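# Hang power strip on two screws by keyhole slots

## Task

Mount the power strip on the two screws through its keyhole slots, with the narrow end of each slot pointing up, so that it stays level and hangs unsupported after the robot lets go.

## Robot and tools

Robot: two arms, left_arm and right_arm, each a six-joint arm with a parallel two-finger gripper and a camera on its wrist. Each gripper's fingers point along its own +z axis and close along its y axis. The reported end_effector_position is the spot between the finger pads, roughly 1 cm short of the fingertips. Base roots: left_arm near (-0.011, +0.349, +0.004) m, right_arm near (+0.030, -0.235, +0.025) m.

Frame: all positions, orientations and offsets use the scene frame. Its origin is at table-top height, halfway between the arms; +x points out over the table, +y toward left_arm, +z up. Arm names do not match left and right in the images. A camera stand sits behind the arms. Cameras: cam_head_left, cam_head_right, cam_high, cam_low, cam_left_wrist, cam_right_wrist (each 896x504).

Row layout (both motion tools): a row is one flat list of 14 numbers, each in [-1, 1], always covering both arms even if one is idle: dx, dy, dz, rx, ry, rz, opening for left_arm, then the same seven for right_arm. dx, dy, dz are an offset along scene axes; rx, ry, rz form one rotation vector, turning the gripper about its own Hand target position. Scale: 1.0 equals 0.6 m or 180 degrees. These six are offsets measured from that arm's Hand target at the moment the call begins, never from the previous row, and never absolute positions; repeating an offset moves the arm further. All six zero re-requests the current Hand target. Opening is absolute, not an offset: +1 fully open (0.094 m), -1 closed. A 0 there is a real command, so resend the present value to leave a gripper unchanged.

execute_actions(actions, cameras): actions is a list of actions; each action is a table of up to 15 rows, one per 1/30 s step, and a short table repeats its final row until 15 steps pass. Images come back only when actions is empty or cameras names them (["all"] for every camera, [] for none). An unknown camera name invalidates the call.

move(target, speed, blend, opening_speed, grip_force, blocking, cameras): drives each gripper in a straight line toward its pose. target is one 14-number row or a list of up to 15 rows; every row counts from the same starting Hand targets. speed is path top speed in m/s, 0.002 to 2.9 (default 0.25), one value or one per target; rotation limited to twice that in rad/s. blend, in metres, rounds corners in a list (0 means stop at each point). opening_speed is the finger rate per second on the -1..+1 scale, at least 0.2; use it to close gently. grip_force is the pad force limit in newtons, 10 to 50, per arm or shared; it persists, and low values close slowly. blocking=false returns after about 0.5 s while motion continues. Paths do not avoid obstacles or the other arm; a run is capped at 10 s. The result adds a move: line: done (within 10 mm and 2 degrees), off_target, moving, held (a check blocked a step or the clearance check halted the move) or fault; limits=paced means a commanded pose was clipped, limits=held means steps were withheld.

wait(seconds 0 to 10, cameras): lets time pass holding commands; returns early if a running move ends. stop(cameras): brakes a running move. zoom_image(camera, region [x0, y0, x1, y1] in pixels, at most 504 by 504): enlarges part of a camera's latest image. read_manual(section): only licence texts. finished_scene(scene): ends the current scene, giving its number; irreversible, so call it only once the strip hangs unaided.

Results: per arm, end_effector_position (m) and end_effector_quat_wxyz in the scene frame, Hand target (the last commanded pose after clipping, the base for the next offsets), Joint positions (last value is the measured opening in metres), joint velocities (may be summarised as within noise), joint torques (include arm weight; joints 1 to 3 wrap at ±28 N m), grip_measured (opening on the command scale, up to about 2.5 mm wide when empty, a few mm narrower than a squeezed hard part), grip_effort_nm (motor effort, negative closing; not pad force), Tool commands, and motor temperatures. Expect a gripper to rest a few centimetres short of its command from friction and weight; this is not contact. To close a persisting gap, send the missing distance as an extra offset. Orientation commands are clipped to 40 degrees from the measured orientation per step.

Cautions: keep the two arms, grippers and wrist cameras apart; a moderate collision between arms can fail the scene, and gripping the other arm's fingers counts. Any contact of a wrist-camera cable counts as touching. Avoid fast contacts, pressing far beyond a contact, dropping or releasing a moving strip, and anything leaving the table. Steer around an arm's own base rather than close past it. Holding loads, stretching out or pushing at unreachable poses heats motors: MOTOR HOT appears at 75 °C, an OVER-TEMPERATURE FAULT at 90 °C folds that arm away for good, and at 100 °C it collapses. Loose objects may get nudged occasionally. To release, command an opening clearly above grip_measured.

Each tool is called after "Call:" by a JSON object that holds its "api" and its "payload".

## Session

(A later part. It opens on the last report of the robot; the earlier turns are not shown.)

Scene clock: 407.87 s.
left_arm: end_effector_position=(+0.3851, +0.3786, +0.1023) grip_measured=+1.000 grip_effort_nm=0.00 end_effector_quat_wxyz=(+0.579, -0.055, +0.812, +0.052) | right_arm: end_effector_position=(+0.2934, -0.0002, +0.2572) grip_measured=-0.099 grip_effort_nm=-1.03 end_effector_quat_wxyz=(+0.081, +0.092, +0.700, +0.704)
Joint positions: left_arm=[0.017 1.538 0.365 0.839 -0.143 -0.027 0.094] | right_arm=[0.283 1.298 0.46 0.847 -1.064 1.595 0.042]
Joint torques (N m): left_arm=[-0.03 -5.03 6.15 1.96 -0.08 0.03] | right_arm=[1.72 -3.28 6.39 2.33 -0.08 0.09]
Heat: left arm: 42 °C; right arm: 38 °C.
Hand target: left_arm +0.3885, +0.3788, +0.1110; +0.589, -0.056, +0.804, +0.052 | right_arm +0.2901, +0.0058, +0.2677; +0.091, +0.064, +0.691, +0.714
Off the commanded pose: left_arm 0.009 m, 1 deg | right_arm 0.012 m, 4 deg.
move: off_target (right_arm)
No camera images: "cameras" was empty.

Call:
{"api": "move", "payload": {"target": [[0,0,0,0,0,0,1, -0.006,0.0042,0,0,0,0,-0.2]], "speed": [0.03], "cameras": ["cam_high","cam_head_right","cam_head_left"]}}

Scene clock: 409.30 s.
left_arm: end_effector_position=(+0.3851, +0.3786, +0.1023) grip_measured=+1.000 grip_effort_nm=0.01 end_effector_quat_wxyz=(+0.579, -0.055, +0.812, +0.052) | right_arm: end_effector_position=(+0.2942, +0.0014, +0.2565) grip_measured=-0.099 grip_effort_nm=-1.03 end_effector_quat_wxyz=(+0.087, +0.095, +0.698, +0.704)
Joint positions: left_arm=[0.017 1.538 0.365 0.839 -0.143 -0.027 0.094] | right_arm=[0.294 1.298 0.453 0.857 -1.038 1.594 0.042]
Joint torques (N m): left_arm=[-0.03 -5.03 6.15 1.96 -0.09 0.03] | right_arm=[1.99 -4.3 6.32 2.23 -0.21 0.07]
Heat: left arm: 42 °C; right arm: 38 °C.
Hand target: left_arm +0.3885, +0.3788, +0.1110; +0.589, -0.056, +0.804, +0.052 | right_arm +0.2865, +0.0082, +0.2677; +0.091, +0.065, +0.691, +0.714
Off the commanded pose: left_arm 0.009 m, 1 deg | right_arm 0.015 m, 4 deg.
move: off_target (right_arm)
Images, in order (width x height): cam_head_left 896x504, cam_head_right 896x504, cam_high 896x504.

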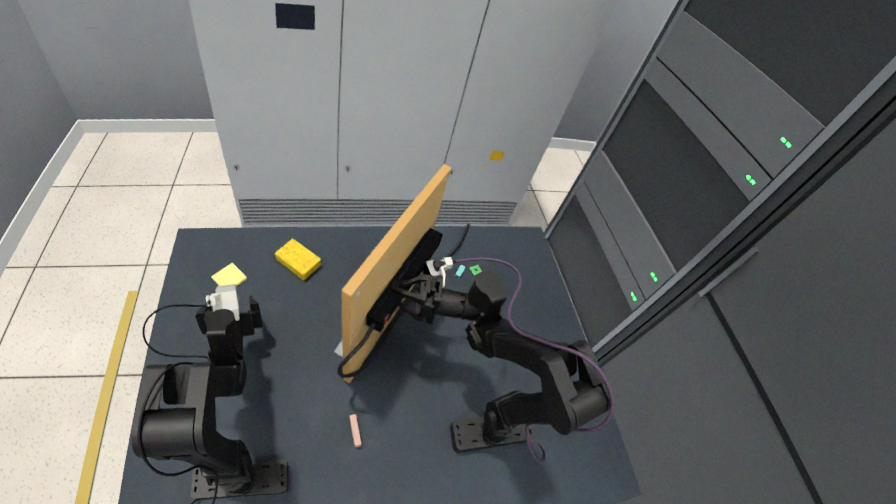

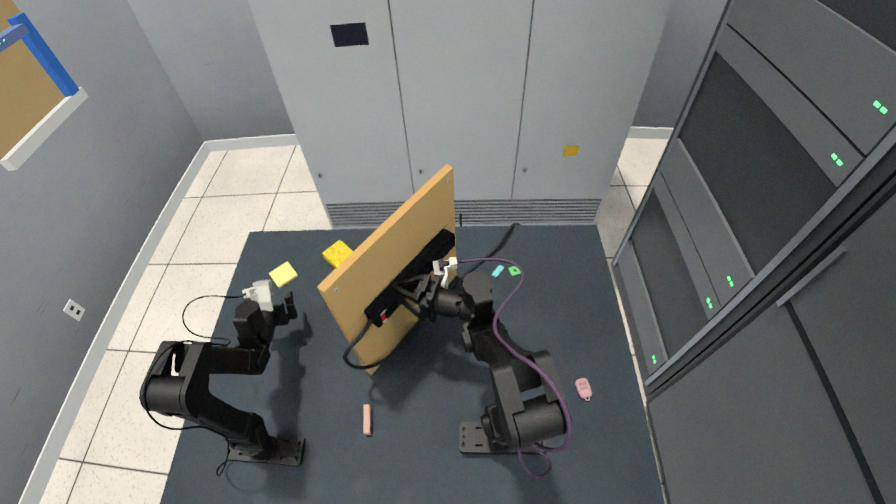

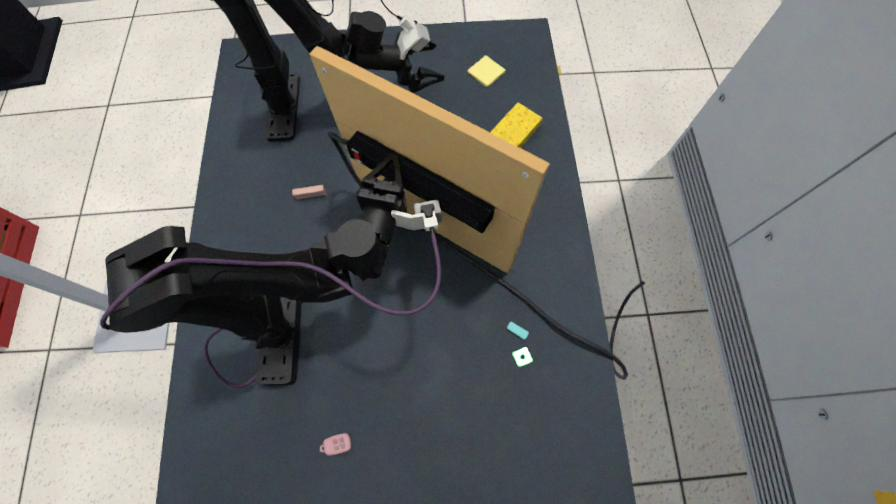

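Call:
{"api": "zoom_image", "payload": {"camera": "cam_high", "region": [330, 125, 400, 165]}}

Call:
{"api": "zoom_image", "payload": {"camera": "cam_high", "region": [450, 175, 510, 235]}}

Call:
{"api": "zoom_image", "payload": {"camera": "cam_head_right", "region": [360, 285, 420, 335]}}

Call:
{"api": "zoom_image", "payload": {"camera": "cam_head_right", "region": [415, 215, 475, 265]}}

Call:
{"api": "zoom_image", "payload": {"camera": "cam_head_left", "region": [365, 290, 425, 340]}}

Call:
{"api": "zoom_image", "payload": {"camera": "cam_head_left", "region": [405, 215, 465, 265]}}

Scaled by 7.200 from the camera's 896x504 image, which has a finer 1280x720 frame.

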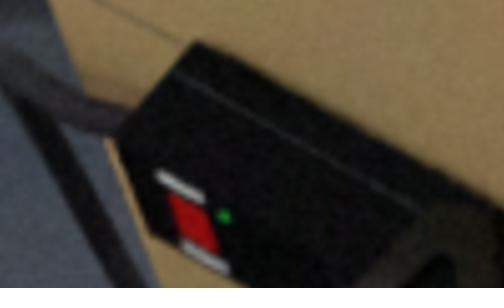

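Scaled by 8.400 from the camera's 896x504 image, which has a finer 1280x720 frame.

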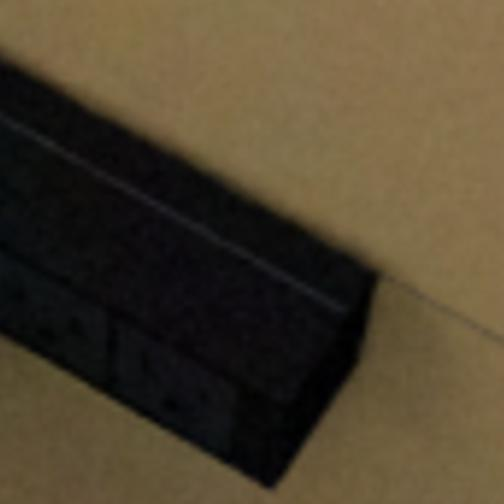

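Scaled by 8.400 from the camera's 896x504 image, which has a finer 1280x720 frame.

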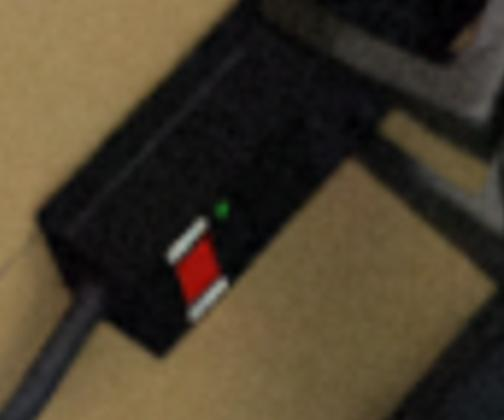

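Scaled by 8.400 from the camera's 896x504 image, which has a finer 1280x720 frame.

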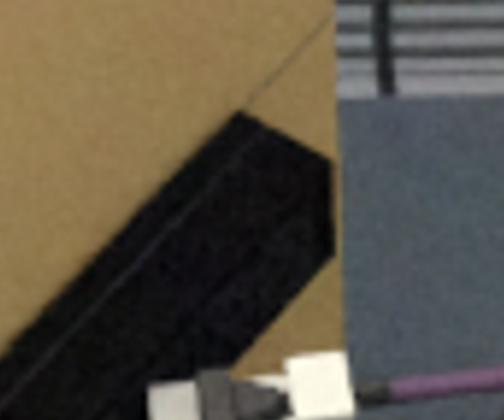

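Scaled by 8.400 from the camera's 896x504 image, which has a finer 1280x720 frame.

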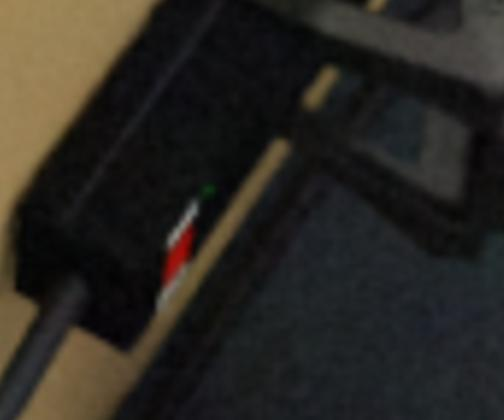

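Scaled by 8.400 from the camera's 896x504 image, which has a finer 1280x720 frame.

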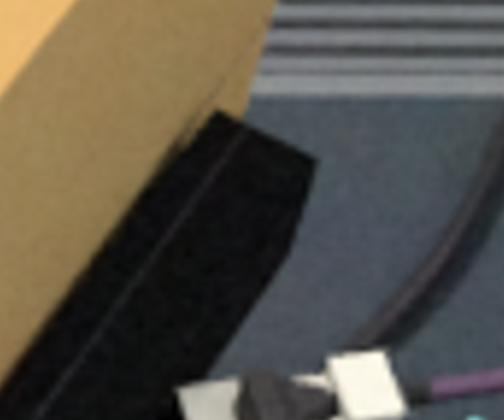

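Call:
{"api": "move", "payload": {"target": [[0,0,0,0,0,0,1, -0.0025,0.008,0.002,0,0,0.0111,-0.2]], "speed": [0.03], "cameras": ["cam_high","cam_head_right","cam_head_left"]}}

Call:
{"api": "zoom_image", "payload": {"camera": "cam_high", "region": [330, 125, 400, 165]}}

Call:
{"api": "zoom_image", "payload": {"camera": "cam_high", "region": [450, 175, 510, 235]}}

Call:
{"api": "zoom_image", "payload": {"camera": "cam_head_right", "region": [360, 285, 420, 335]}}

Call:
{"api": "zoom_image", "payload": {"camera": "cam_head_right", "region": [415, 215, 475, 265]}}

Call:
{"api": "zoom_image", "payload": {"camera": "cam_head_left", "region": [365, 290, 425, 340]}}

Call:
{"api": "zoom_image", "payload": {"camera": "cam_head_left", "region": [405, 215, 465, 265]}}

Scene clock: 415.10 s.
left_arm: end_effector_position=(+0.3851, +0.3786, +0.1023) grip_measured=+1.000 grip_effort_nm=0.00 end_effector_quat_wxyz=(+0.579, -0.055, +0.812, +0.052) | right_arm: end_effector_position=(+0.2942, +0.0017, +0.2563) grip_measured=-0.099 grip_effort_nm=-1.03 end_effector_quat_wxyz=(+0.087, +0.094, +0.698, +0.704)
Joint positions: left_arm=[0.017 1.538 0.365 0.839 -0.143 -0.027 0.094] | right_arm=[0.295 1.3 0.453 0.86 -1.039 1.593 0.042]
Joint torques (N m): left_arm=[-0.03 -5.04 6.13 1.97 -0.08 0.03] | right_arm=[2.65 -2.59 7.99 2.21 -0.41 0.11]
Heat: left arm: 42 °C; right arm: 38 °C.
Hand target: left_arm +0.3885, +0.3788, +0.1110; +0.589, -0.056, +0.804, +0.052 | right_arm +0.2850, +0.0131, +0.2688; +0.079, +0.052, +0.692, +0.716
Off the commanded pose: left_arm 0.009 m, 1 deg | right_arm 0.019 m, 5 deg.
move: off_target (right_arm)
Images, in order (width x height): cam_head_left 896x504, cam_head_right 896x504, cam_high 896x504.

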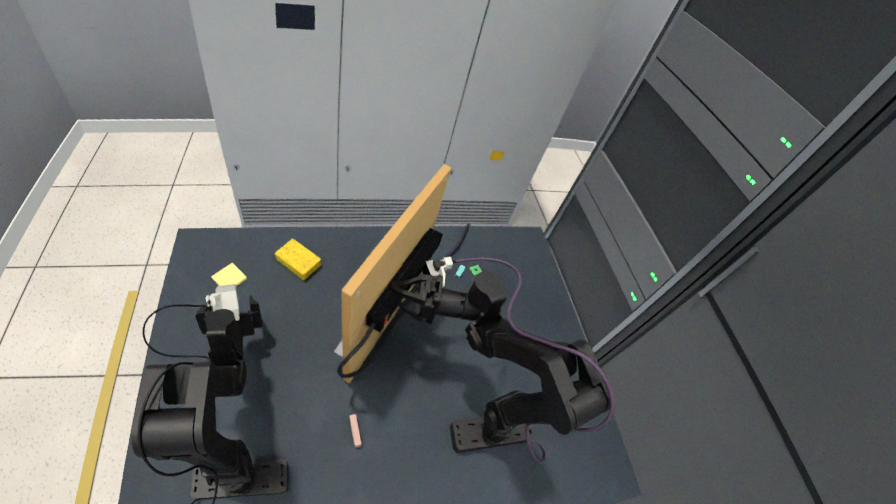

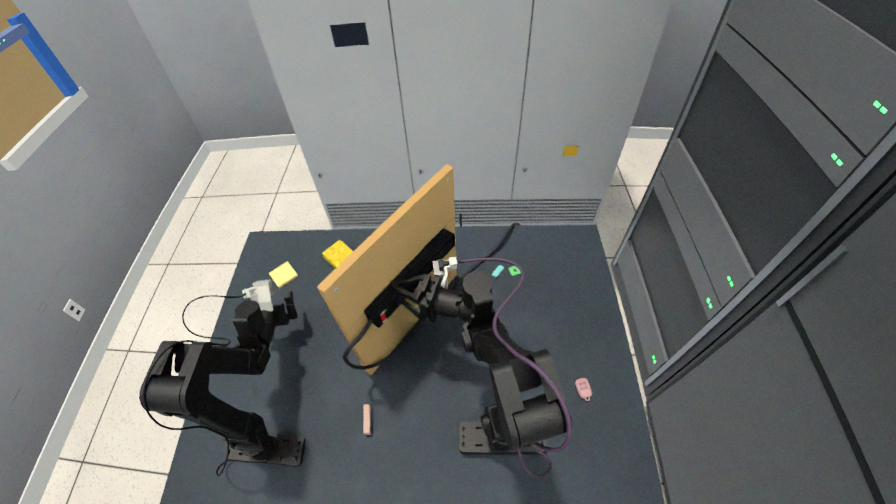

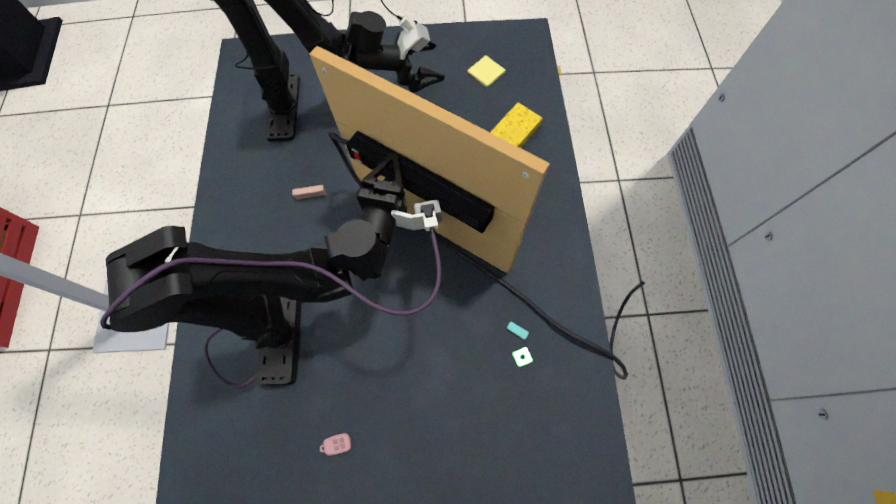

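Scaled by 7.200 from the camera's 896x504 image, which has a finer 1280x720 frame.

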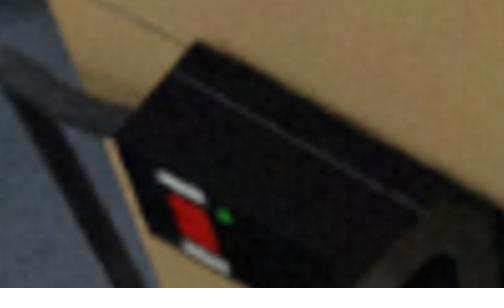

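Scaled by 8.400 from the camera's 896x504 image, which has a finer 1280x720 frame.

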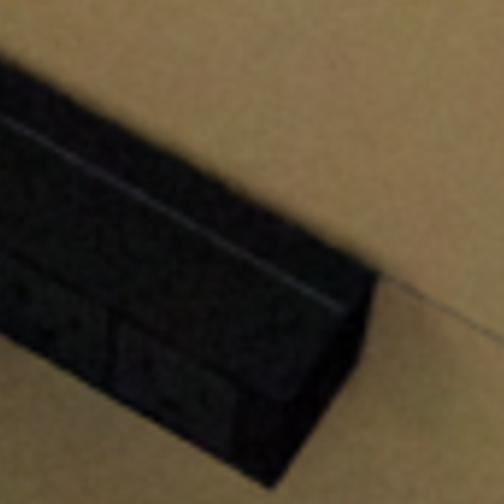

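Scaled by 8.400 from the camera's 896x504 image, which has a finer 1280x720 frame.

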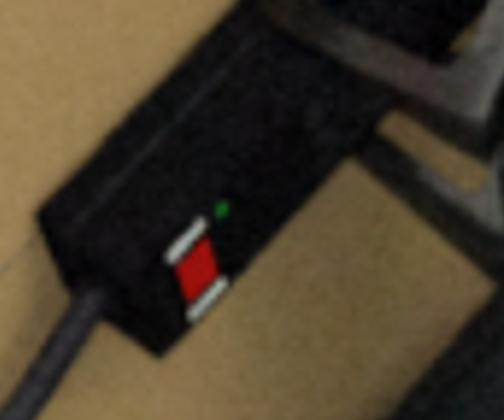

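Scaled by 8.400 from the camera's 896x504 image, which has a finer 1280x720 frame.

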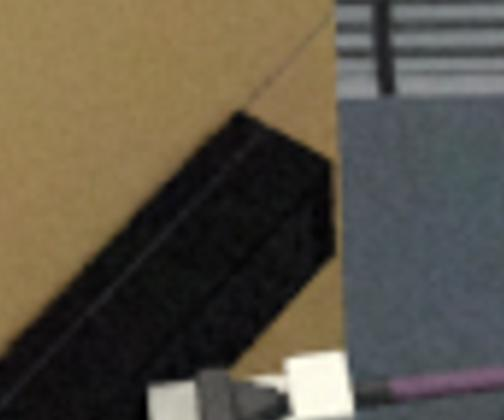

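Scaled by 8.400 from the camera's 896x504 image, which has a finer 1280x720 frame.

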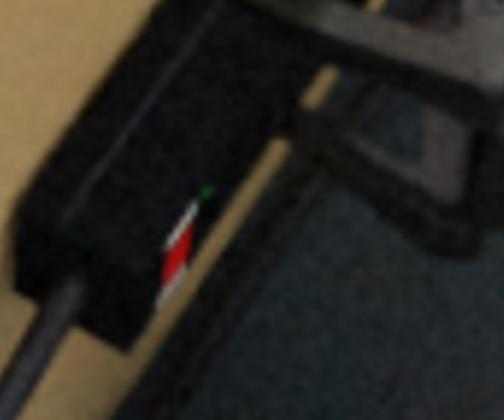

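Scaled by 8.400 from the camera's 896x504 image, which has a finer 1280x720 frame.

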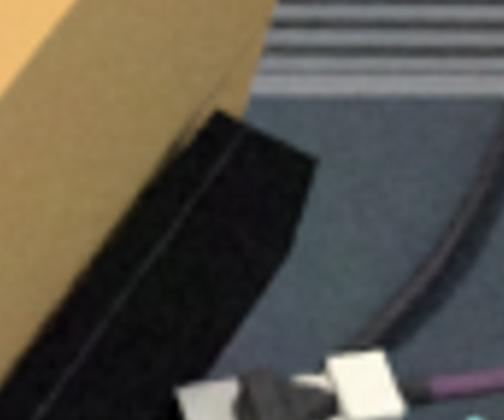

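Call:
{"api": "move", "payload": {"target": [[0,0,0,0,0,0,1, 0.0043,-0.0143,0.0075,0,0,0,-0.2]], "speed": [0.03], "cameras": []}}

Scene clock: 418.00 s.
left_arm: end_effector_position=(+0.3851, +0.3786, +0.1023) grip_measured=+1.000 grip_effort_nm=0.01 end_effector_quat_wxyz=(+0.579, -0.055, +0.812, +0.052) | right_arm: end_effector_position=(+0.2921, -0.0006, +0.2562) grip_measured=-0.099 grip_effort_nm=-1.03 end_effector_quat_wxyz=(+0.082, +0.088, +0.699, +0.705)
Joint positions: left_arm=[0.017 1.538 0.365 0.839 -0.143 -0.027 0.094] | right_arm=[0.281 1.3 0.453 0.86 -1.069 1.593 0.042]
Joint torques (N m): left_arm=[-0.02 -5.03 6.15 1.96 -0.08 0.03] | right_arm=[0.73 -3.82 8.68 2.03 -0.52 0.13]
Heat: left arm: 42 °C; right arm: 38 °C.
Hand target: left_arm +0.3885, +0.3788, +0.1110; +0.589, -0.056, +0.804, +0.052 | right_arm +0.2875, +0.0045, +0.2733; +0.079, +0.052, +0.692, +0.716
Off the commanded pose: left_arm 0.009 m, 1 deg | right_arm 0.018 m, 4 deg.
move: off_target (right_arm)
No camera images: "cameras" was empty.

Call:
{"api": "move", "payload": {"target": [[0,0,0,0,0,0,1, -0.0054,0.0039,0.012,0,0,0,-0.2]], "speed": [0.05], "cameras": []}}

Scene clock: 419.17 s.
left_arm: end_effector_position=(+0.3851, +0.3786, +0.1023) grip_measured=+1.000 grip_effort_nm=0.00 end_effector_quat_wxyz=(+0.579, -0.055, +0.812, +0.052) | right_arm: end_effector_position=(+0.2924, -0.0006, +0.2561) grip_measured=-0.099 grip_effort_nm=-1.03 end_effector_quat_wxyz=(+0.080, +0.089, +0.700, +0.704)
Joint positions: left_arm=[0.017 1.538 0.365 0.839 -0.143 -0.027 0.094] | right_arm=[0.281 1.3 0.455 0.854 -1.07 1.593 0.042]
Joint torques (N m): left_arm=[-0.03 -5.03 6.15 1.96 -0.08 0.03] | right_arm=[1.66 -6.2 9.21 1.72 -0.41 0.18]
Heat: left arm: 42 °C; right arm: 38 °C.
Hand target: left_arm +0.3885, +0.3788, +0.1110; +0.589, -0.056, +0.804, +0.052 | right_arm +0.2844, +0.0068, +0.2805; +0.079, +0.053, +0.692, +0.716
Off the commanded pose: left_arm 0.009 m, 1 deg | right_arm 0.027 m, 5 deg.
move: off_target (right_arm)
No camera images: "cameras" was empty.

Call:
{"api": "move", "payload": {"target": [[0,0,0,0,0,0,1, -0.0027,0.0019,0.007,0,0,0,-0.2]], "speed": [0.05], "cameras": []}}

Scene clock: 420.67 s.
left_arm: end_effector_position=(+0.3851, +0.3786, +0.1023) grip_measured=+1.000 grip_effort_nm=0.00 end_effector_quat_wxyz=(+0.579, -0.055, +0.812, +0.052) | right_arm: end_effector_position=(+0.2924, -0.0001, +0.2579) grip_measured=-0.099 grip_effort_nm=-1.03 end_effector_quat_wxyz=(+0.077, +0.095, +0.702, +0.702)
Joint positions: left_arm=[0.017 1.538 0.365 0.839 -0.143 -0.027 0.094] | right_arm=[0.284 1.284 0.465 0.814 -1.063 1.593 0.042]
Joint torques (N m): left_arm=[-0.05 -5.01 6.13 1.97 -0.08 0.03] | right_arm=[2.04 -6.58 9.54 1.83 -0.37 0.15]
Heat: left arm: 42 °C; right arm: 38 °C.
Hand target: left_arm +0.3885, +0.3788, +0.1110; +0.589, -0.056, +0.804, +0.052 | right_arm +0.2827, +0.0080, +0.2848; +0.079, +0.052, +0.692, +0.716
Off the commanded pose: left_arm 0.009 m, 1 deg | right_arm 0.030 m, 5 deg.
move: off_target (right_arm)
No camera images: "cameras" was empty.

Call:
{"api": "move", "payload": {"target": [[0,0,0,0,0,0,1, -0.0065,0.0046,0,0,0,0,-0.2]], "speed": [0.05], "cameras": []}}

Scene clock: 422.10 s.
left_arm: end_effector_position=(+0.3851, +0.3786, +0.1023) grip_measured=+1.000 grip_effort_nm=0.00 end_effector_quat_wxyz=(+0.579, -0.055, +0.812, +0.052) | right_arm: end_effector_position=(+0.2926, +0.0013, +0.2584) grip_measured=-0.099 grip_effort_nm=-1.03 end_effector_quat_wxyz=(+0.079, +0.101, +0.702, +0.701)
Joint positions: left_arm=[0.017 1.538 0.365 0.839 -0.143 -0.027 0.094] | right_arm=[0.294 1.274 0.465 0.799 -1.042 1.592 0.042]
Joint torques (N m): left_arm=[-0.03 -5.04 6.15 1.96 -0.09 0.03] | right_arm=[2.5 -6.89 8.68 1.94 -0.49 0.16]
Heat: left arm: 42 °C; right arm: 38 °C.
Hand target: left_arm +0.3885, +0.3788, +0.1110; +0.589, -0.056, +0.804, +0.052 | right_arm +0.2788, +0.0108, +0.2847; +0.079, +0.052, +0.692, +0.716
Off the commanded pose: left_arm 0.009 m, 1 deg | right_arm 0.031 m, 6 deg.
move: off_target (right_arm)
No camera images: "cameras" was empty.

Call:
{"api": "move", "payload": {"target": [[0,0,0,0,0,0,1, 0,0,-0.0175,0,0,0,-0.2],[0,0,0,0,0,0,1, 0.0053,0.0075,-0.0175,0,0,0,-0.2]], "speed": [0.04,0.03], "cameras": ["cam_high","cam_head_right","cam_head_left"]}}

Call:
{"api": "zoom_image", "payload": {"camera": "cam_high", "region": [330, 125, 400, 165]}}

Call:
{"api": "zoom_image", "payload": {"camera": "cam_high", "region": [450, 175, 510, 235]}}

Call:
{"api": "zoom_image", "payload": {"camera": "cam_head_right", "region": [360, 285, 420, 335]}}

Call:
{"api": "zoom_image", "payload": {"camera": "cam_head_right", "region": [415, 215, 475, 265]}}

Call:
{"api": "zoom_image", "payload": {"camera": "cam_head_left", "region": [365, 290, 425, 340]}}

Call:
{"api": "zoom_image", "payload": {"camera": "cam_head_left", "region": [405, 215, 465, 265]}}

Scene clock: 424.80 s.
left_arm: end_effector_position=(+0.3851, +0.3786, +0.1023) grip_measured=+1.000 grip_effort_nm=0.00 end_effector_quat_wxyz=(+0.579, -0.055, +0.812, +0.052) | right_arm: end_effector_position=(+0.2925, +0.0016, +0.2588) grip_measured=-0.099 grip_effort_nm=-1.03 end_effector_quat_wxyz=(+0.080, +0.099, +0.701, +0.702)
Joint positions: left_arm=[0.017 1.538 0.365 0.839 -0.143 -0.027 0.094] | right_arm=[0.295 1.277 0.465 0.806 -1.043 1.593 0.042]
Joint torques (N m): left_arm=[-0.03 -5.03 6.15 1.96 -0.08 0.03] | right_arm=[3.71 -2.8 7.49 2.4 -0.28 0.11]
Heat: left arm: 42 °C; right arm: 38 °C.
Hand target: left_arm +0.3885, +0.3788, +0.1110; +0.589, -0.056, +0.804, +0.052 | right_arm +0.2820, +0.0152, +0.2743; +0.079, +0.052, +0.692, +0.716
Off the commanded pose: left_arm 0.009 m, 1 deg | right_arm 0.023 m, 6 deg.
move: off_target (right_arm)
Images, in order (width x height): cam_head_left 896x504, cam_head_right 896x504, cam_high 896x504.

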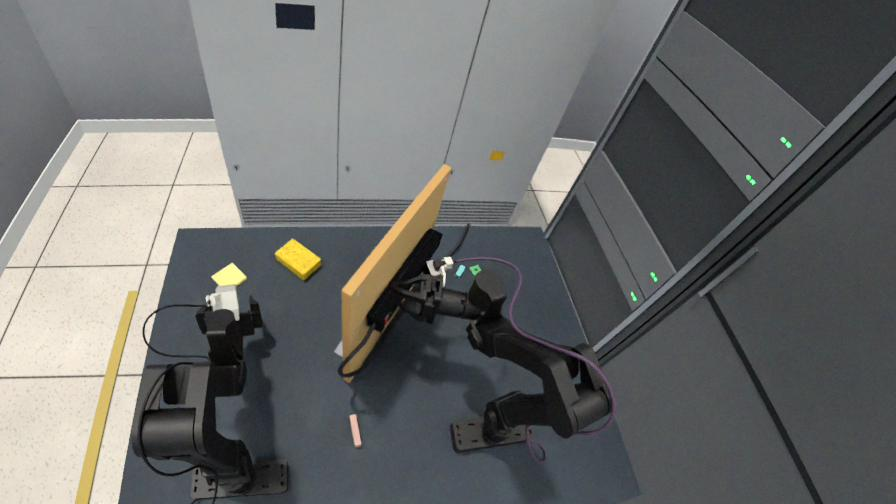

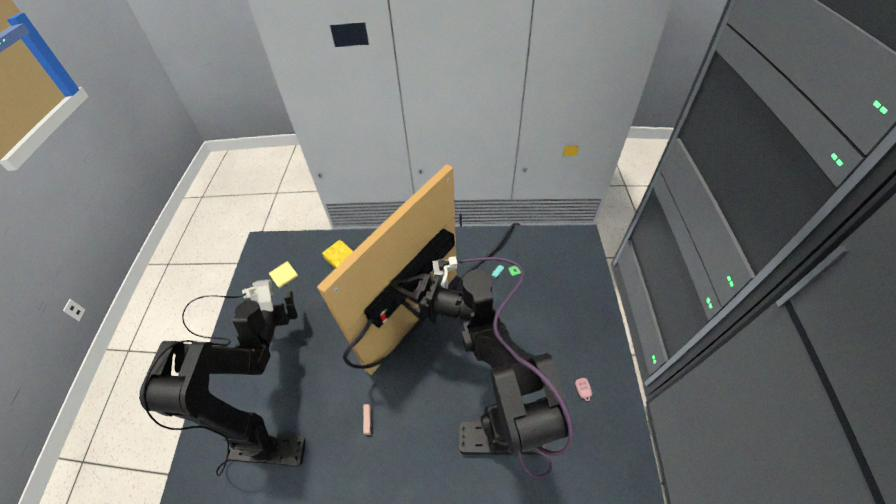

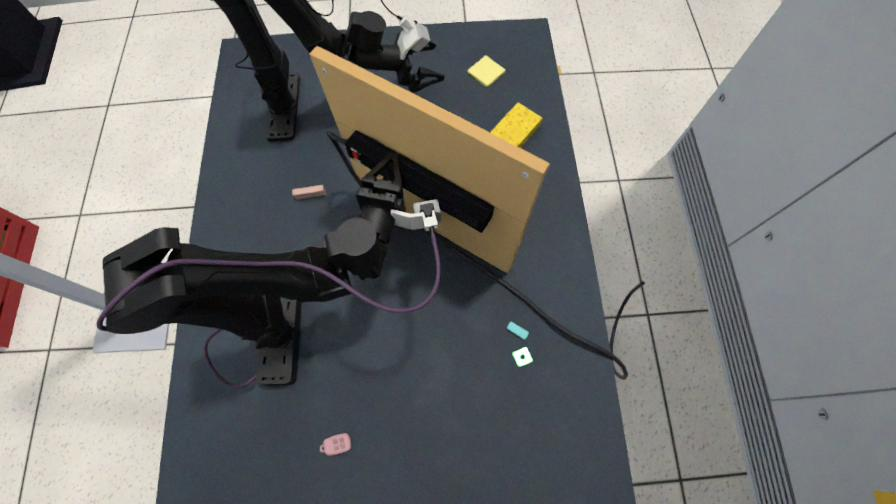

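Scaled by 7.200 from the camera's 896x504 image, which has a finer 1280x720 frame.

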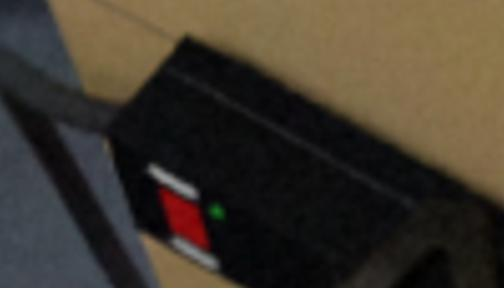

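Scaled by 8.400 from the camera's 896x504 image, which has a finer 1280x720 frame.

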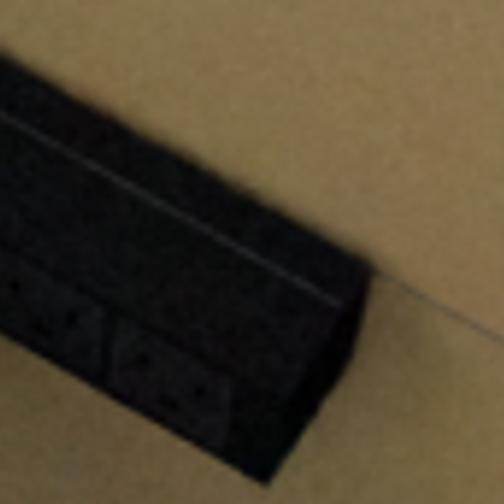

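Scaled by 8.400 from the camera's 896x504 image, which has a finer 1280x720 frame.

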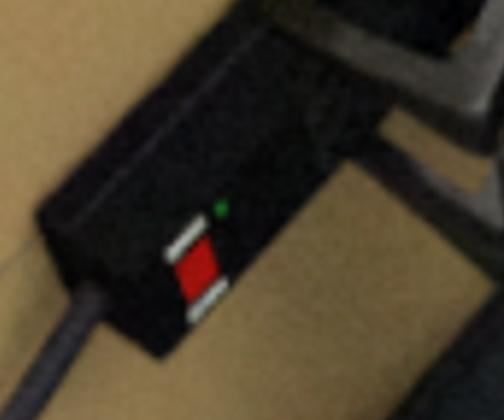

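Scaled by 8.400 from the camera's 896x504 image, which has a finer 1280x720 frame.

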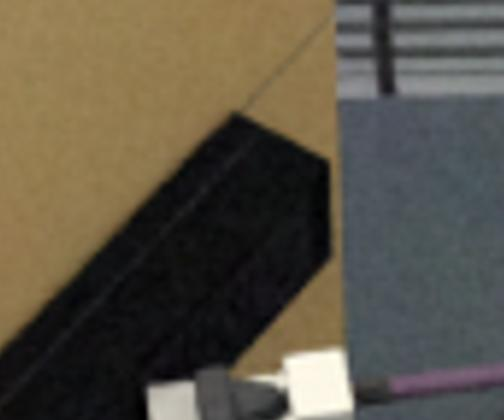

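Scaled by 8.400 from the camera's 896x504 image, which has a finer 1280x720 frame.

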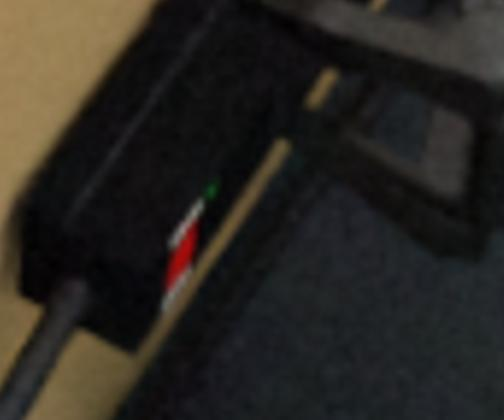

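Scaled by 8.400 from the camera's 896x504 image, which has a finer 1280x720 frame.

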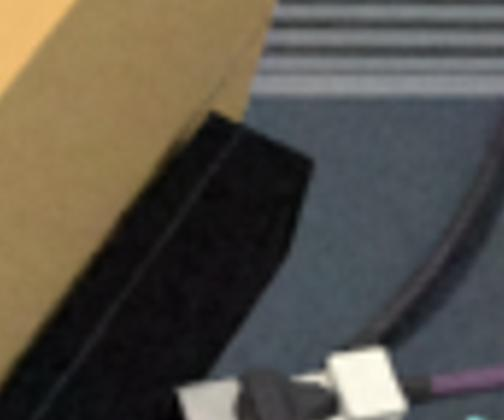

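Call:
{"api": "move", "payload": {"target": [[0,0,0,0,0,0,1, -0.0045,-0.005,-0.0125,-0.0023,-0.0032,0.0056,-0.2]], "speed": [0.03], "cameras": []}}

Scene clock: 430.40 s.
left_arm: end_effector_position=(+0.3851, +0.3786, +0.1023) grip_measured=+1.000 grip_effort_nm=0.00 end_effector_quat_wxyz=(+0.579, -0.055, +0.812, +0.052) | right_arm: end_effector_position=(+0.2925, +0.0016, +0.2567) grip_measured=-0.099 grip_effort_nm=-1.03 end_effector_quat_wxyz=(+0.084, +0.092, +0.701, +0.702)
Joint positions: left_arm=[0.017 1.538 0.365 0.839 -0.143 -0.027 0.094] | right_arm=[0.293 1.29 0.458 0.834 -1.049 1.583 0.042]
Joint torques (N m): left_arm=[-0.03 -5.03 6.15 1.96 -0.08 0.03] | right_arm=[2.8 -2.91 6.65 2.35 -0.53 -0.03]
Heat: left arm: 42 °C; right arm: 38 °C.
Hand target: left_arm +0.3885, +0.3788, +0.1110; +0.589, -0.056, +0.804, +0.052 | right_arm +0.2793, +0.0123, +0.2667; +0.076, +0.042, +0.695, +0.714
Off the commanded pose: left_arm 0.009 m, 1 deg | right_arm 0.020 m, 6 deg.
move: off_target (right_arm)
No camera images: "cameras" was empty.

Call:
{"api": "move", "payload": {"target": [[0,0,0,0,0,0,1, -0.0096,-0.0028,0,0,0,0,-0.2]], "speed": [0.03], "cameras": []}}

Scene clock: 432.30 s.
left_arm: end_effector_position=(+0.3851, +0.3786, +0.1023) grip_measured=+1.000 grip_effort_nm=0.00 end_effector_quat_wxyz=(+0.579, -0.055, +0.812, +0.052) | right_arm: end_effector_position=(+0.2923, +0.0015, +0.2564) grip_measured=-0.099 grip_effort_nm=-1.03 end_effector_quat_wxyz=(+0.086, +0.092, +0.700, +0.703)
Joint positions: left_arm=[0.017 1.538 0.365 0.839 -0.143 -0.027 0.094] | right_arm=[0.294 1.29 0.454 0.841 -1.046 1.584 0.042]
Joint torques (N m): left_arm=[-0.03 -5.03 6.13 1.97 -0.08 0.03] | right_arm=[2.51 -4.7 5.31 2.24 -0.54 0.01]
Heat: left arm: 42 °C; right arm: 38 °C.
Hand target: left_arm +0.3885, +0.3788, +0.1110; +0.589, -0.056, +0.804, +0.052 | right_arm +0.2736, +0.0106, +0.2667; +0.076, +0.043, +0.695, +0.714
Off the commanded pose: left_arm 0.009 m, 1 deg | right_arm 0.023 m, 6 deg.
move: off_target (right_arm)
No camera images: "cameras" was empty.

Call:
{"api": "move", "payload": {"target": [[0,0,0,0,0,0,1, -0.0096,-0.0028,0.002,0,0,0,-0.2]], "speed": [0.03], "cameras": []}}

Scene clock: 433.43 s.
left_arm: end_effector_position=(+0.3851, +0.3786, +0.1023) grip_measured=+1.000 grip_effort_nm=0.01 end_effector_quat_wxyz=(+0.579, -0.055, +0.812, +0.052) | right_arm: end_effector_position=(+0.2919, +0.0014, +0.2564) grip_measured=-0.099 grip_effort_nm=-1.03 end_effector_quat_wxyz=(+0.090, +0.093, +0.699, +0.703)
Joint positions: left_arm=[0.017 1.538 0.365 0.839 -0.143 -0.027 0.094] | right_arm=[0.297 1.285 0.447 0.848 -1.035 1.584 0.042]
Joint torques (N m): left_arm=[-0.03 -5.04 6.13 1.96 -0.09 0.03] | right_arm=[2.5 -6.79 4.92 2.06 -0.59 0.03]
Heat: left arm: 42 °C; right arm: 38 °C.
Hand target: left_arm +0.3885, +0.3788, +0.1110; +0.589, -0.056, +0.804, +0.052 | right_arm +0.2677, +0.0089, +0.2679; +0.076, +0.042, +0.695, +0.714
Off the commanded pose: left_arm 0.009 m, 1 deg | right_arm 0.028 m, 6 deg.
move: off_target (right_arm)
No camera images: "cameras" was empty.

Call:
{"api": "move", "payload": {"target": [[0,0,0,0,0,0,1, -0.007,-0.008,0.003,0,0,0,-0.2]], "speed": [0.03], "cameras": []}}

Scene clock: 434.83 s.
left_arm: end_effector_position=(+0.3851, +0.3786, +0.1023) grip_measured=+1.000 grip_effort_nm=0.00 end_effector_quat_wxyz=(+0.579, -0.055, +0.812, +0.052) | right_arm: end_effector_position=(+0.2755, +0.0022, +0.2578) grip_measured=-0.099 grip_effort_nm=-1.03 end_effector_quat_wxyz=(+0.075, +0.071, +0.701, +0.706)
Joint positions: left_arm=[0.017 1.538 0.365 0.839 -0.143 -0.027 0.094] | right_arm=[0.3 1.248 0.426 0.838 -1.086 1.58 0.042]
Joint torques (N m): left_arm=[-0.03 -5.01 6.13 1.96 -0.08 0.03] | right_arm=[0.68 -6.42 5.56 1.94 -0.31 0.11]
Heat: left arm: 42 °C; right arm: 38 °C.
Hand target: left_arm +0.3885, +0.3788, +0.1110; +0.589, -0.056, +0.804, +0.052 | right_arm +0.2636, +0.0040, +0.2697; +0.076, +0.043, +0.695, +0.714
Off the commanded pose: left_arm 0.009 m, 1 deg | right_arm 0.017 m, 3 deg.
move: off_target (right_arm)
No camera images: "cameras" was empty.

Call:
{"api": "move", "payload": {"target": [[0,0,0,0,0,0,1, 0.035,-0.004,0.004,0,0,0,-0.2]], "speed": [0.05], "cameras": []}}

Scene clock: 438.63 s.
left_arm: end_effector_position=(+0.3851, +0.3786, +0.1023) grip_measured=+1.000 grip_effort_nm=0.00 end_effector_quat_wxyz=(+0.579, -0.055, +0.812, +0.052) | right_arm: end_effector_position=(+0.2811, -0.0022, +0.2500) grip_measured=-0.099 grip_effort_nm=-1.03 end_effector_quat_wxyz=(+0.061, +0.077, +0.705, +0.702)
Joint positions: left_arm=[0.017 1.538 0.365 0.839 -0.143 -0.027 0.094] | right_arm=[0.27 1.288 0.436 0.838 -1.127 1.58 0.042]
Joint torques (N m): left_arm=[-0.02 -5.04 6.15 1.96 -0.08 0.03] | right_arm=[0.27 -3.03 9.96 2.1 -0.32 0.15]
Heat: left arm: 42 °C; right arm: 38 °C.
Hand target: left_arm +0.3885, +0.3788, +0.1110; +0.589, -0.056, +0.804, +0.052 | right_arm +0.2845, +0.0017, +0.2721; +0.076, +0.042, +0.695, +0.714
Off the commanded pose: left_arm 0.009 m, 1 deg | right_arm 0.023 m, 5 deg.
move: off_target (right_arm)
No camera images: "cameras" was empty.

Call:
{"api": "move", "payload": {"target": [[0,0,0,0,0,0,1, 0.012,0.006,0.014,0,0,0,-0.2]], "speed": [0.04], "cameras": []}}

Scene clock: 440.93 s.
left_arm: end_effector_position=(+0.3851, +0.3786, +0.1023) grip_measured=+1.000 grip_effort_nm=0.00 end_effector_quat_wxyz=(+0.579, -0.055, +0.812, +0.052) | right_arm: end_effector_position=(+0.2812, -0.0030, +0.2513) grip_measured=-0.099 grip_effort_nm=-1.03 end_effector_quat_wxyz=(+0.055, +0.076, +0.706, +0.702)
Joint positions: left_arm=[0.017 1.538 0.365 0.839 -0.143 -0.027 0.094] | right_arm=[0.263 1.288 0.446 0.825 -1.142 1.583 0.042]
Joint torques (N m): left_arm=[-0.03 -5.03 6.15 1.96 -0.08 0.03] | right_arm=[1.24 -2.54 12.93 1.94 -0.09 0.08]
Heat: left arm: 42 °C; right arm: 38 °C.
Hand target: left_arm +0.3885, +0.3788, +0.1110; +0.589, -0.056, +0.804, +0.052 | right_arm +0.2918, +0.0052, +0.2805; +0.076, +0.043, +0.695, +0.714
Off the commanded pose: left_arm 0.009 m, 1 deg | right_arm 0.032 m, 5 deg.
move: off_target (right_arm)
No camera images: "cameras" was empty.

Call:
{"api": "move", "payload": {"target": [[0,0,0,0,0,0,1, 0.008,0.008,0.009,0,0,0,-0.2]], "speed": [0.04], "cameras": []}}

Scene clock: 442.03 s.
left_arm: end_effector_position=(+0.3851, +0.3786, +0.1023) grip_measured=+1.000 grip_effort_nm=0.00 end_effector_quat_wxyz=(+0.579, -0.055, +0.812, +0.052) | right_arm: end_effector_position=(+0.2813, -0.0029, +0.2517) grip_measured=-0.099 grip_effort_nm=-1.03 end_effector_quat_wxyz=(+0.053, +0.077, +0.706, +0.702)
Joint positions: left_arm=[0.017 1.538 0.365 0.839 -0.143 -0.027 0.094] | right_arm=[0.262 1.288 0.45 0.816 -1.145 1.583 0.042]
Joint torques (N m): left_arm=[-0.03 -5.03 6.13 1.96 -0.08 0.03] | right_arm=[2.35 -2 15.13 1.88 0 0.12]
Heat: left arm: 42 °C; right arm: 39 °C.
Hand target: left_arm +0.3885, +0.3788, +0.1110; +0.589, -0.056, +0.804, +0.052 | right_arm +0.2966, +0.0100, +0.2860; +0.076, +0.042, +0.695, +0.714
Off the commanded pose: left_arm 0.009 m, 1 deg | right_arm 0.040 m, 5 deg.
move: off_target (right_arm)
No camera images: "cameras" was empty.

Call:
{"api": "execute_actions", "payload": {"actions": [], "cameras": ["all"]}}

Call:
{"api": "zoom_image", "payload": {"camera": "cam_head_right", "region": [330, 200, 510, 380]}}

Call:
{"api": "zoom_image", "payload": {"camera": "cam_high", "region": [310, 110, 530, 280]}}

Call:
{"api": "zoom_image", "payload": {"camera": "cam_head_left", "region": [330, 200, 510, 380]}}

Scene clock: 443.37 s.
left_arm: end_effector_position=(+0.3851, +0.3786, +0.1023) grip_measured=+1.000 grip_effort_nm=0.00 end_effector_quat_wxyz=(+0.579, -0.055, +0.812, +0.052) | right_arm: end_effector_position=(+0.2813, -0.0029, +0.2517) grip_measured=-0.099 grip_effort_nm=-1.03 end_effector_quat_wxyz=(+0.053, +0.077, +0.706, +0.702)
Joint positions: left_arm=[0.017 1.538 0.365 0.839 -0.143 -0.027 0.094] | right_arm=[0.262 1.288 0.45 0.816 -1.145 1.583 0.042]
Joint velocities: within noise
Joint torques (N m): left_arm=[-0.03 -5.03 6.15 1.97 -0.09 0.03] | right_arm=[2.22 -1.84 15.16 1.81 0.07 0.13]
Motor temperatures (°C): left_arm=[26 29 42 42 27 27 26] | right_arm=[28 29 39 36 27 25 26]
Heat: left arm: 42 °C; right arm: 39 °C.
Hand target: left_arm +0.3885, +0.3788, +0.1110; +0.589, -0.056, +0.804, +0.052 | right_arm +0.2966, +0.0100, +0.2860; +0.076, +0.042, +0.695, +0.714
Tool commands: left_gripper/opening=+1.0 right_gripper/opening=-0.2
Off the commanded pose: left_arm 0.009 m, 1 deg | right_arm 0.040 m, 5 deg.
camera_calibration:
cam_left_wrist: T_world_to_cam=[[0.153641, -0.98794, -0.0191974, 0.316345], [-0.680595, -0.0917191, -0.726896, 0.409091], [0.716369, 0.124747, -0.686479, -0.165614], [0, 0, 0, 1]] pos_world=[0.348462, 0.370711, 0.189749]
cam_right_wrist: T_world_to_cam=[[-0.0134954, 0.0177317, -0.999752, 0.260394], [-0.970884, -0.239385, 0.00885997, 0.306348], [-0.239168, 0.970763, 0.020446, 0.155004], [0, 0, 0, 1]] pos_world=[0.338014, -0.0817549, 0.254446]

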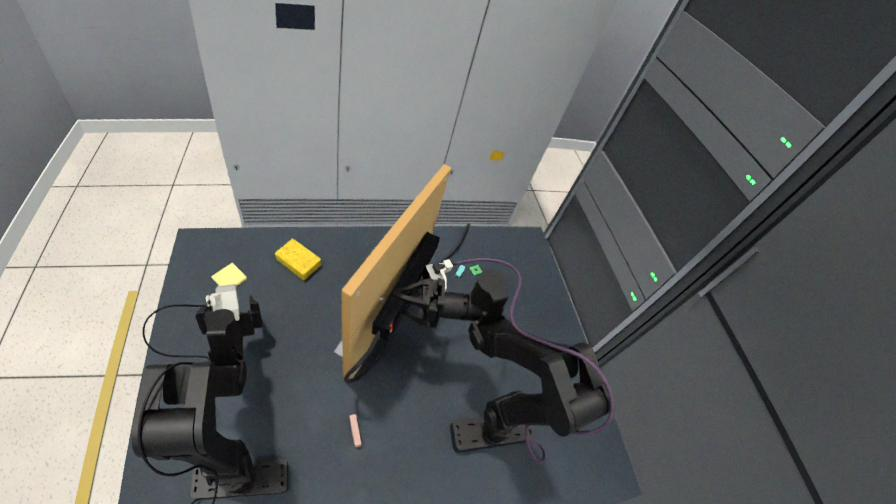

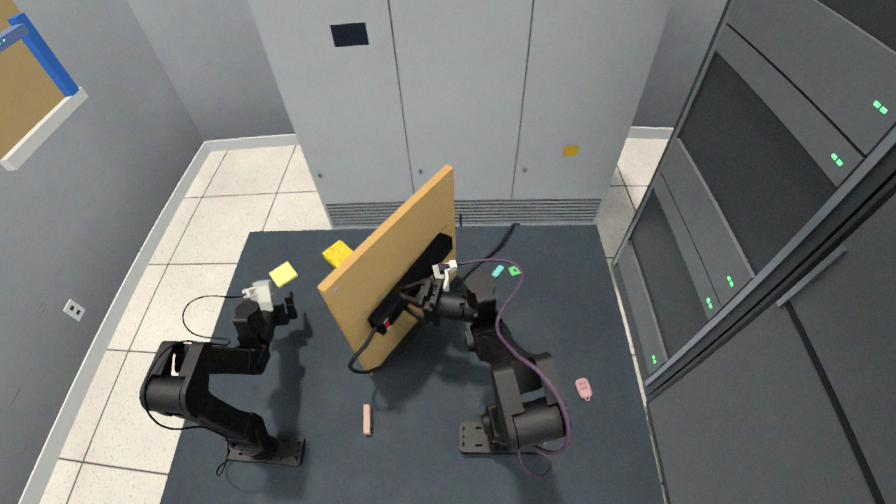

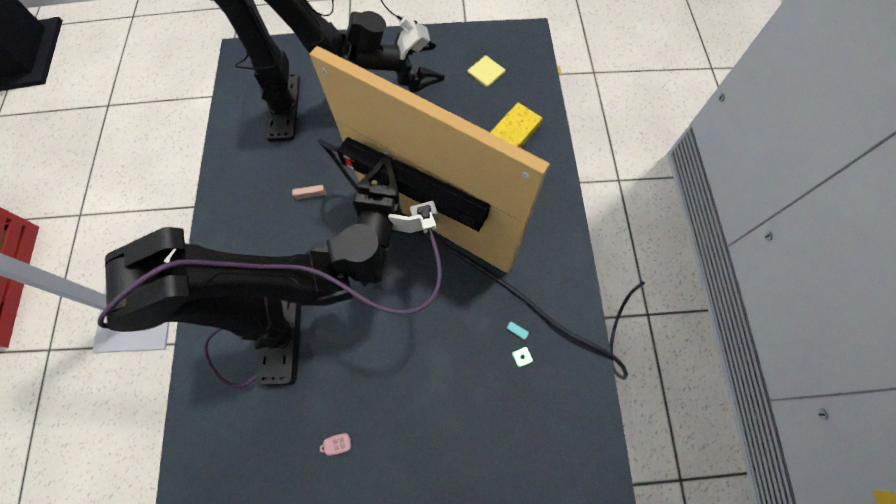

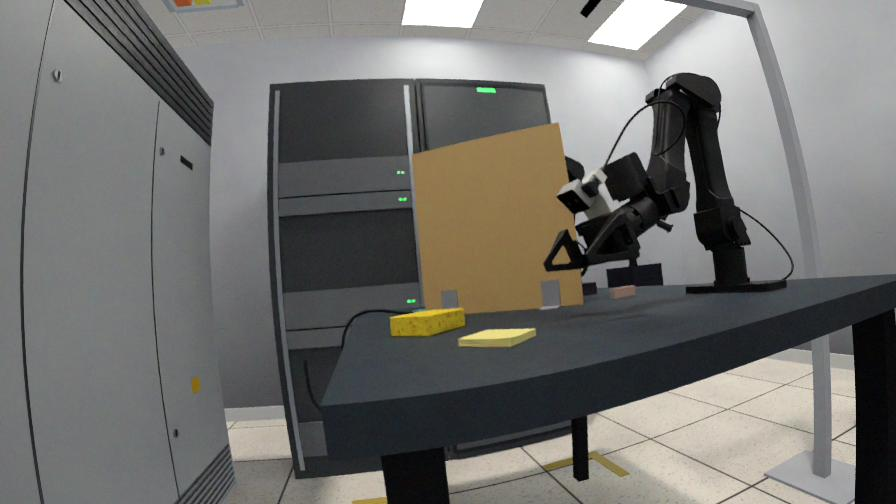

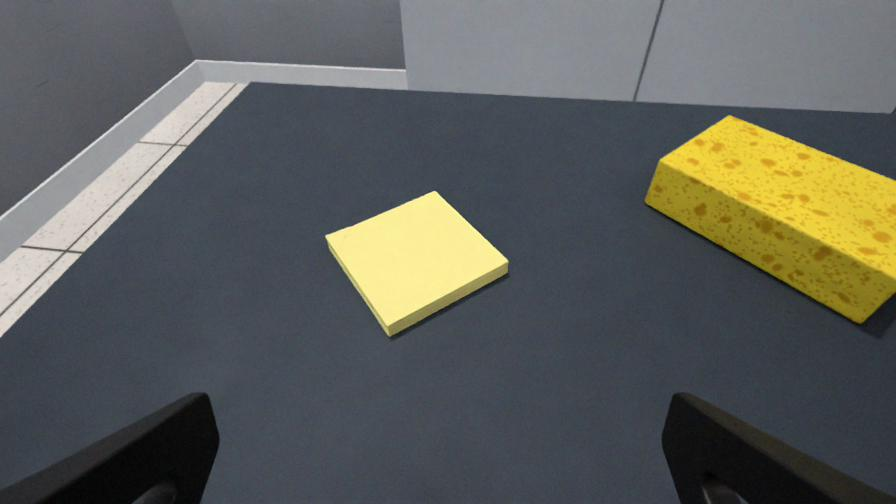

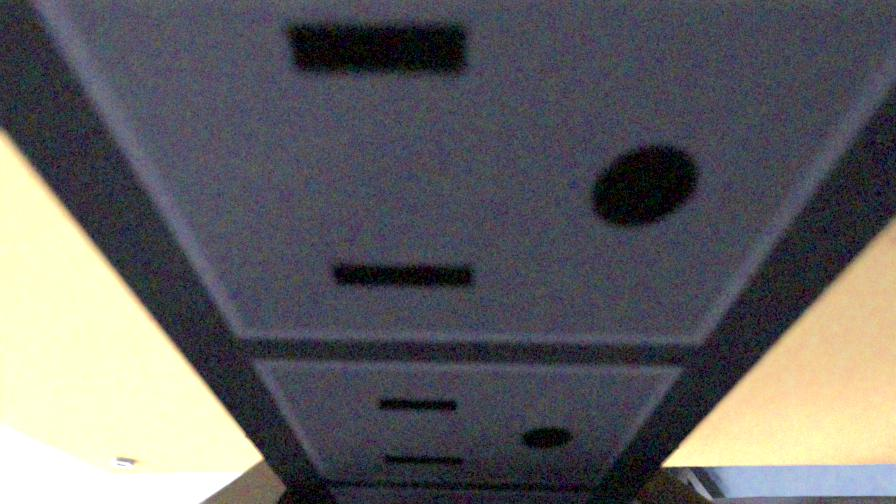

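Scaled by 2.800 from the camera's 896x504 image, which has a finer 1280x720 frame.

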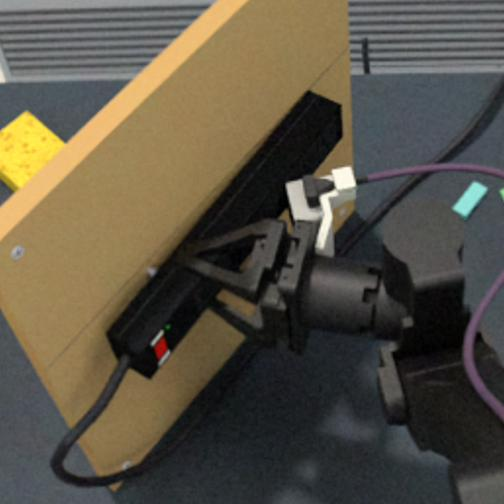

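Scaled by 2.291 from the camera's 896x504 image, which has a finer 1280x720 frame.

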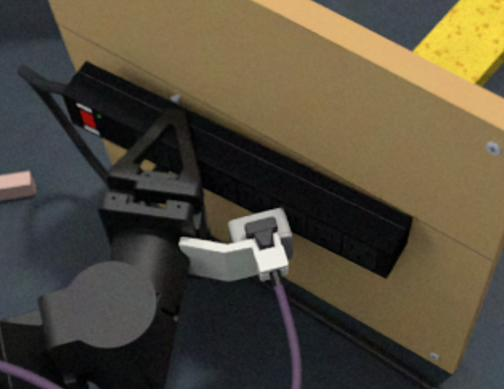

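Scaled by 2.800 from the camera's 896x504 image, which has a finer 1280x720 frame.

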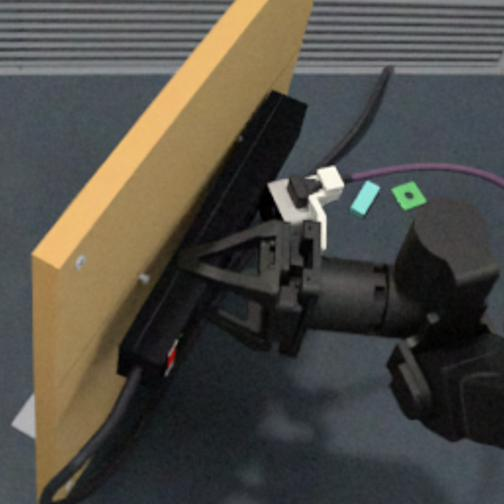

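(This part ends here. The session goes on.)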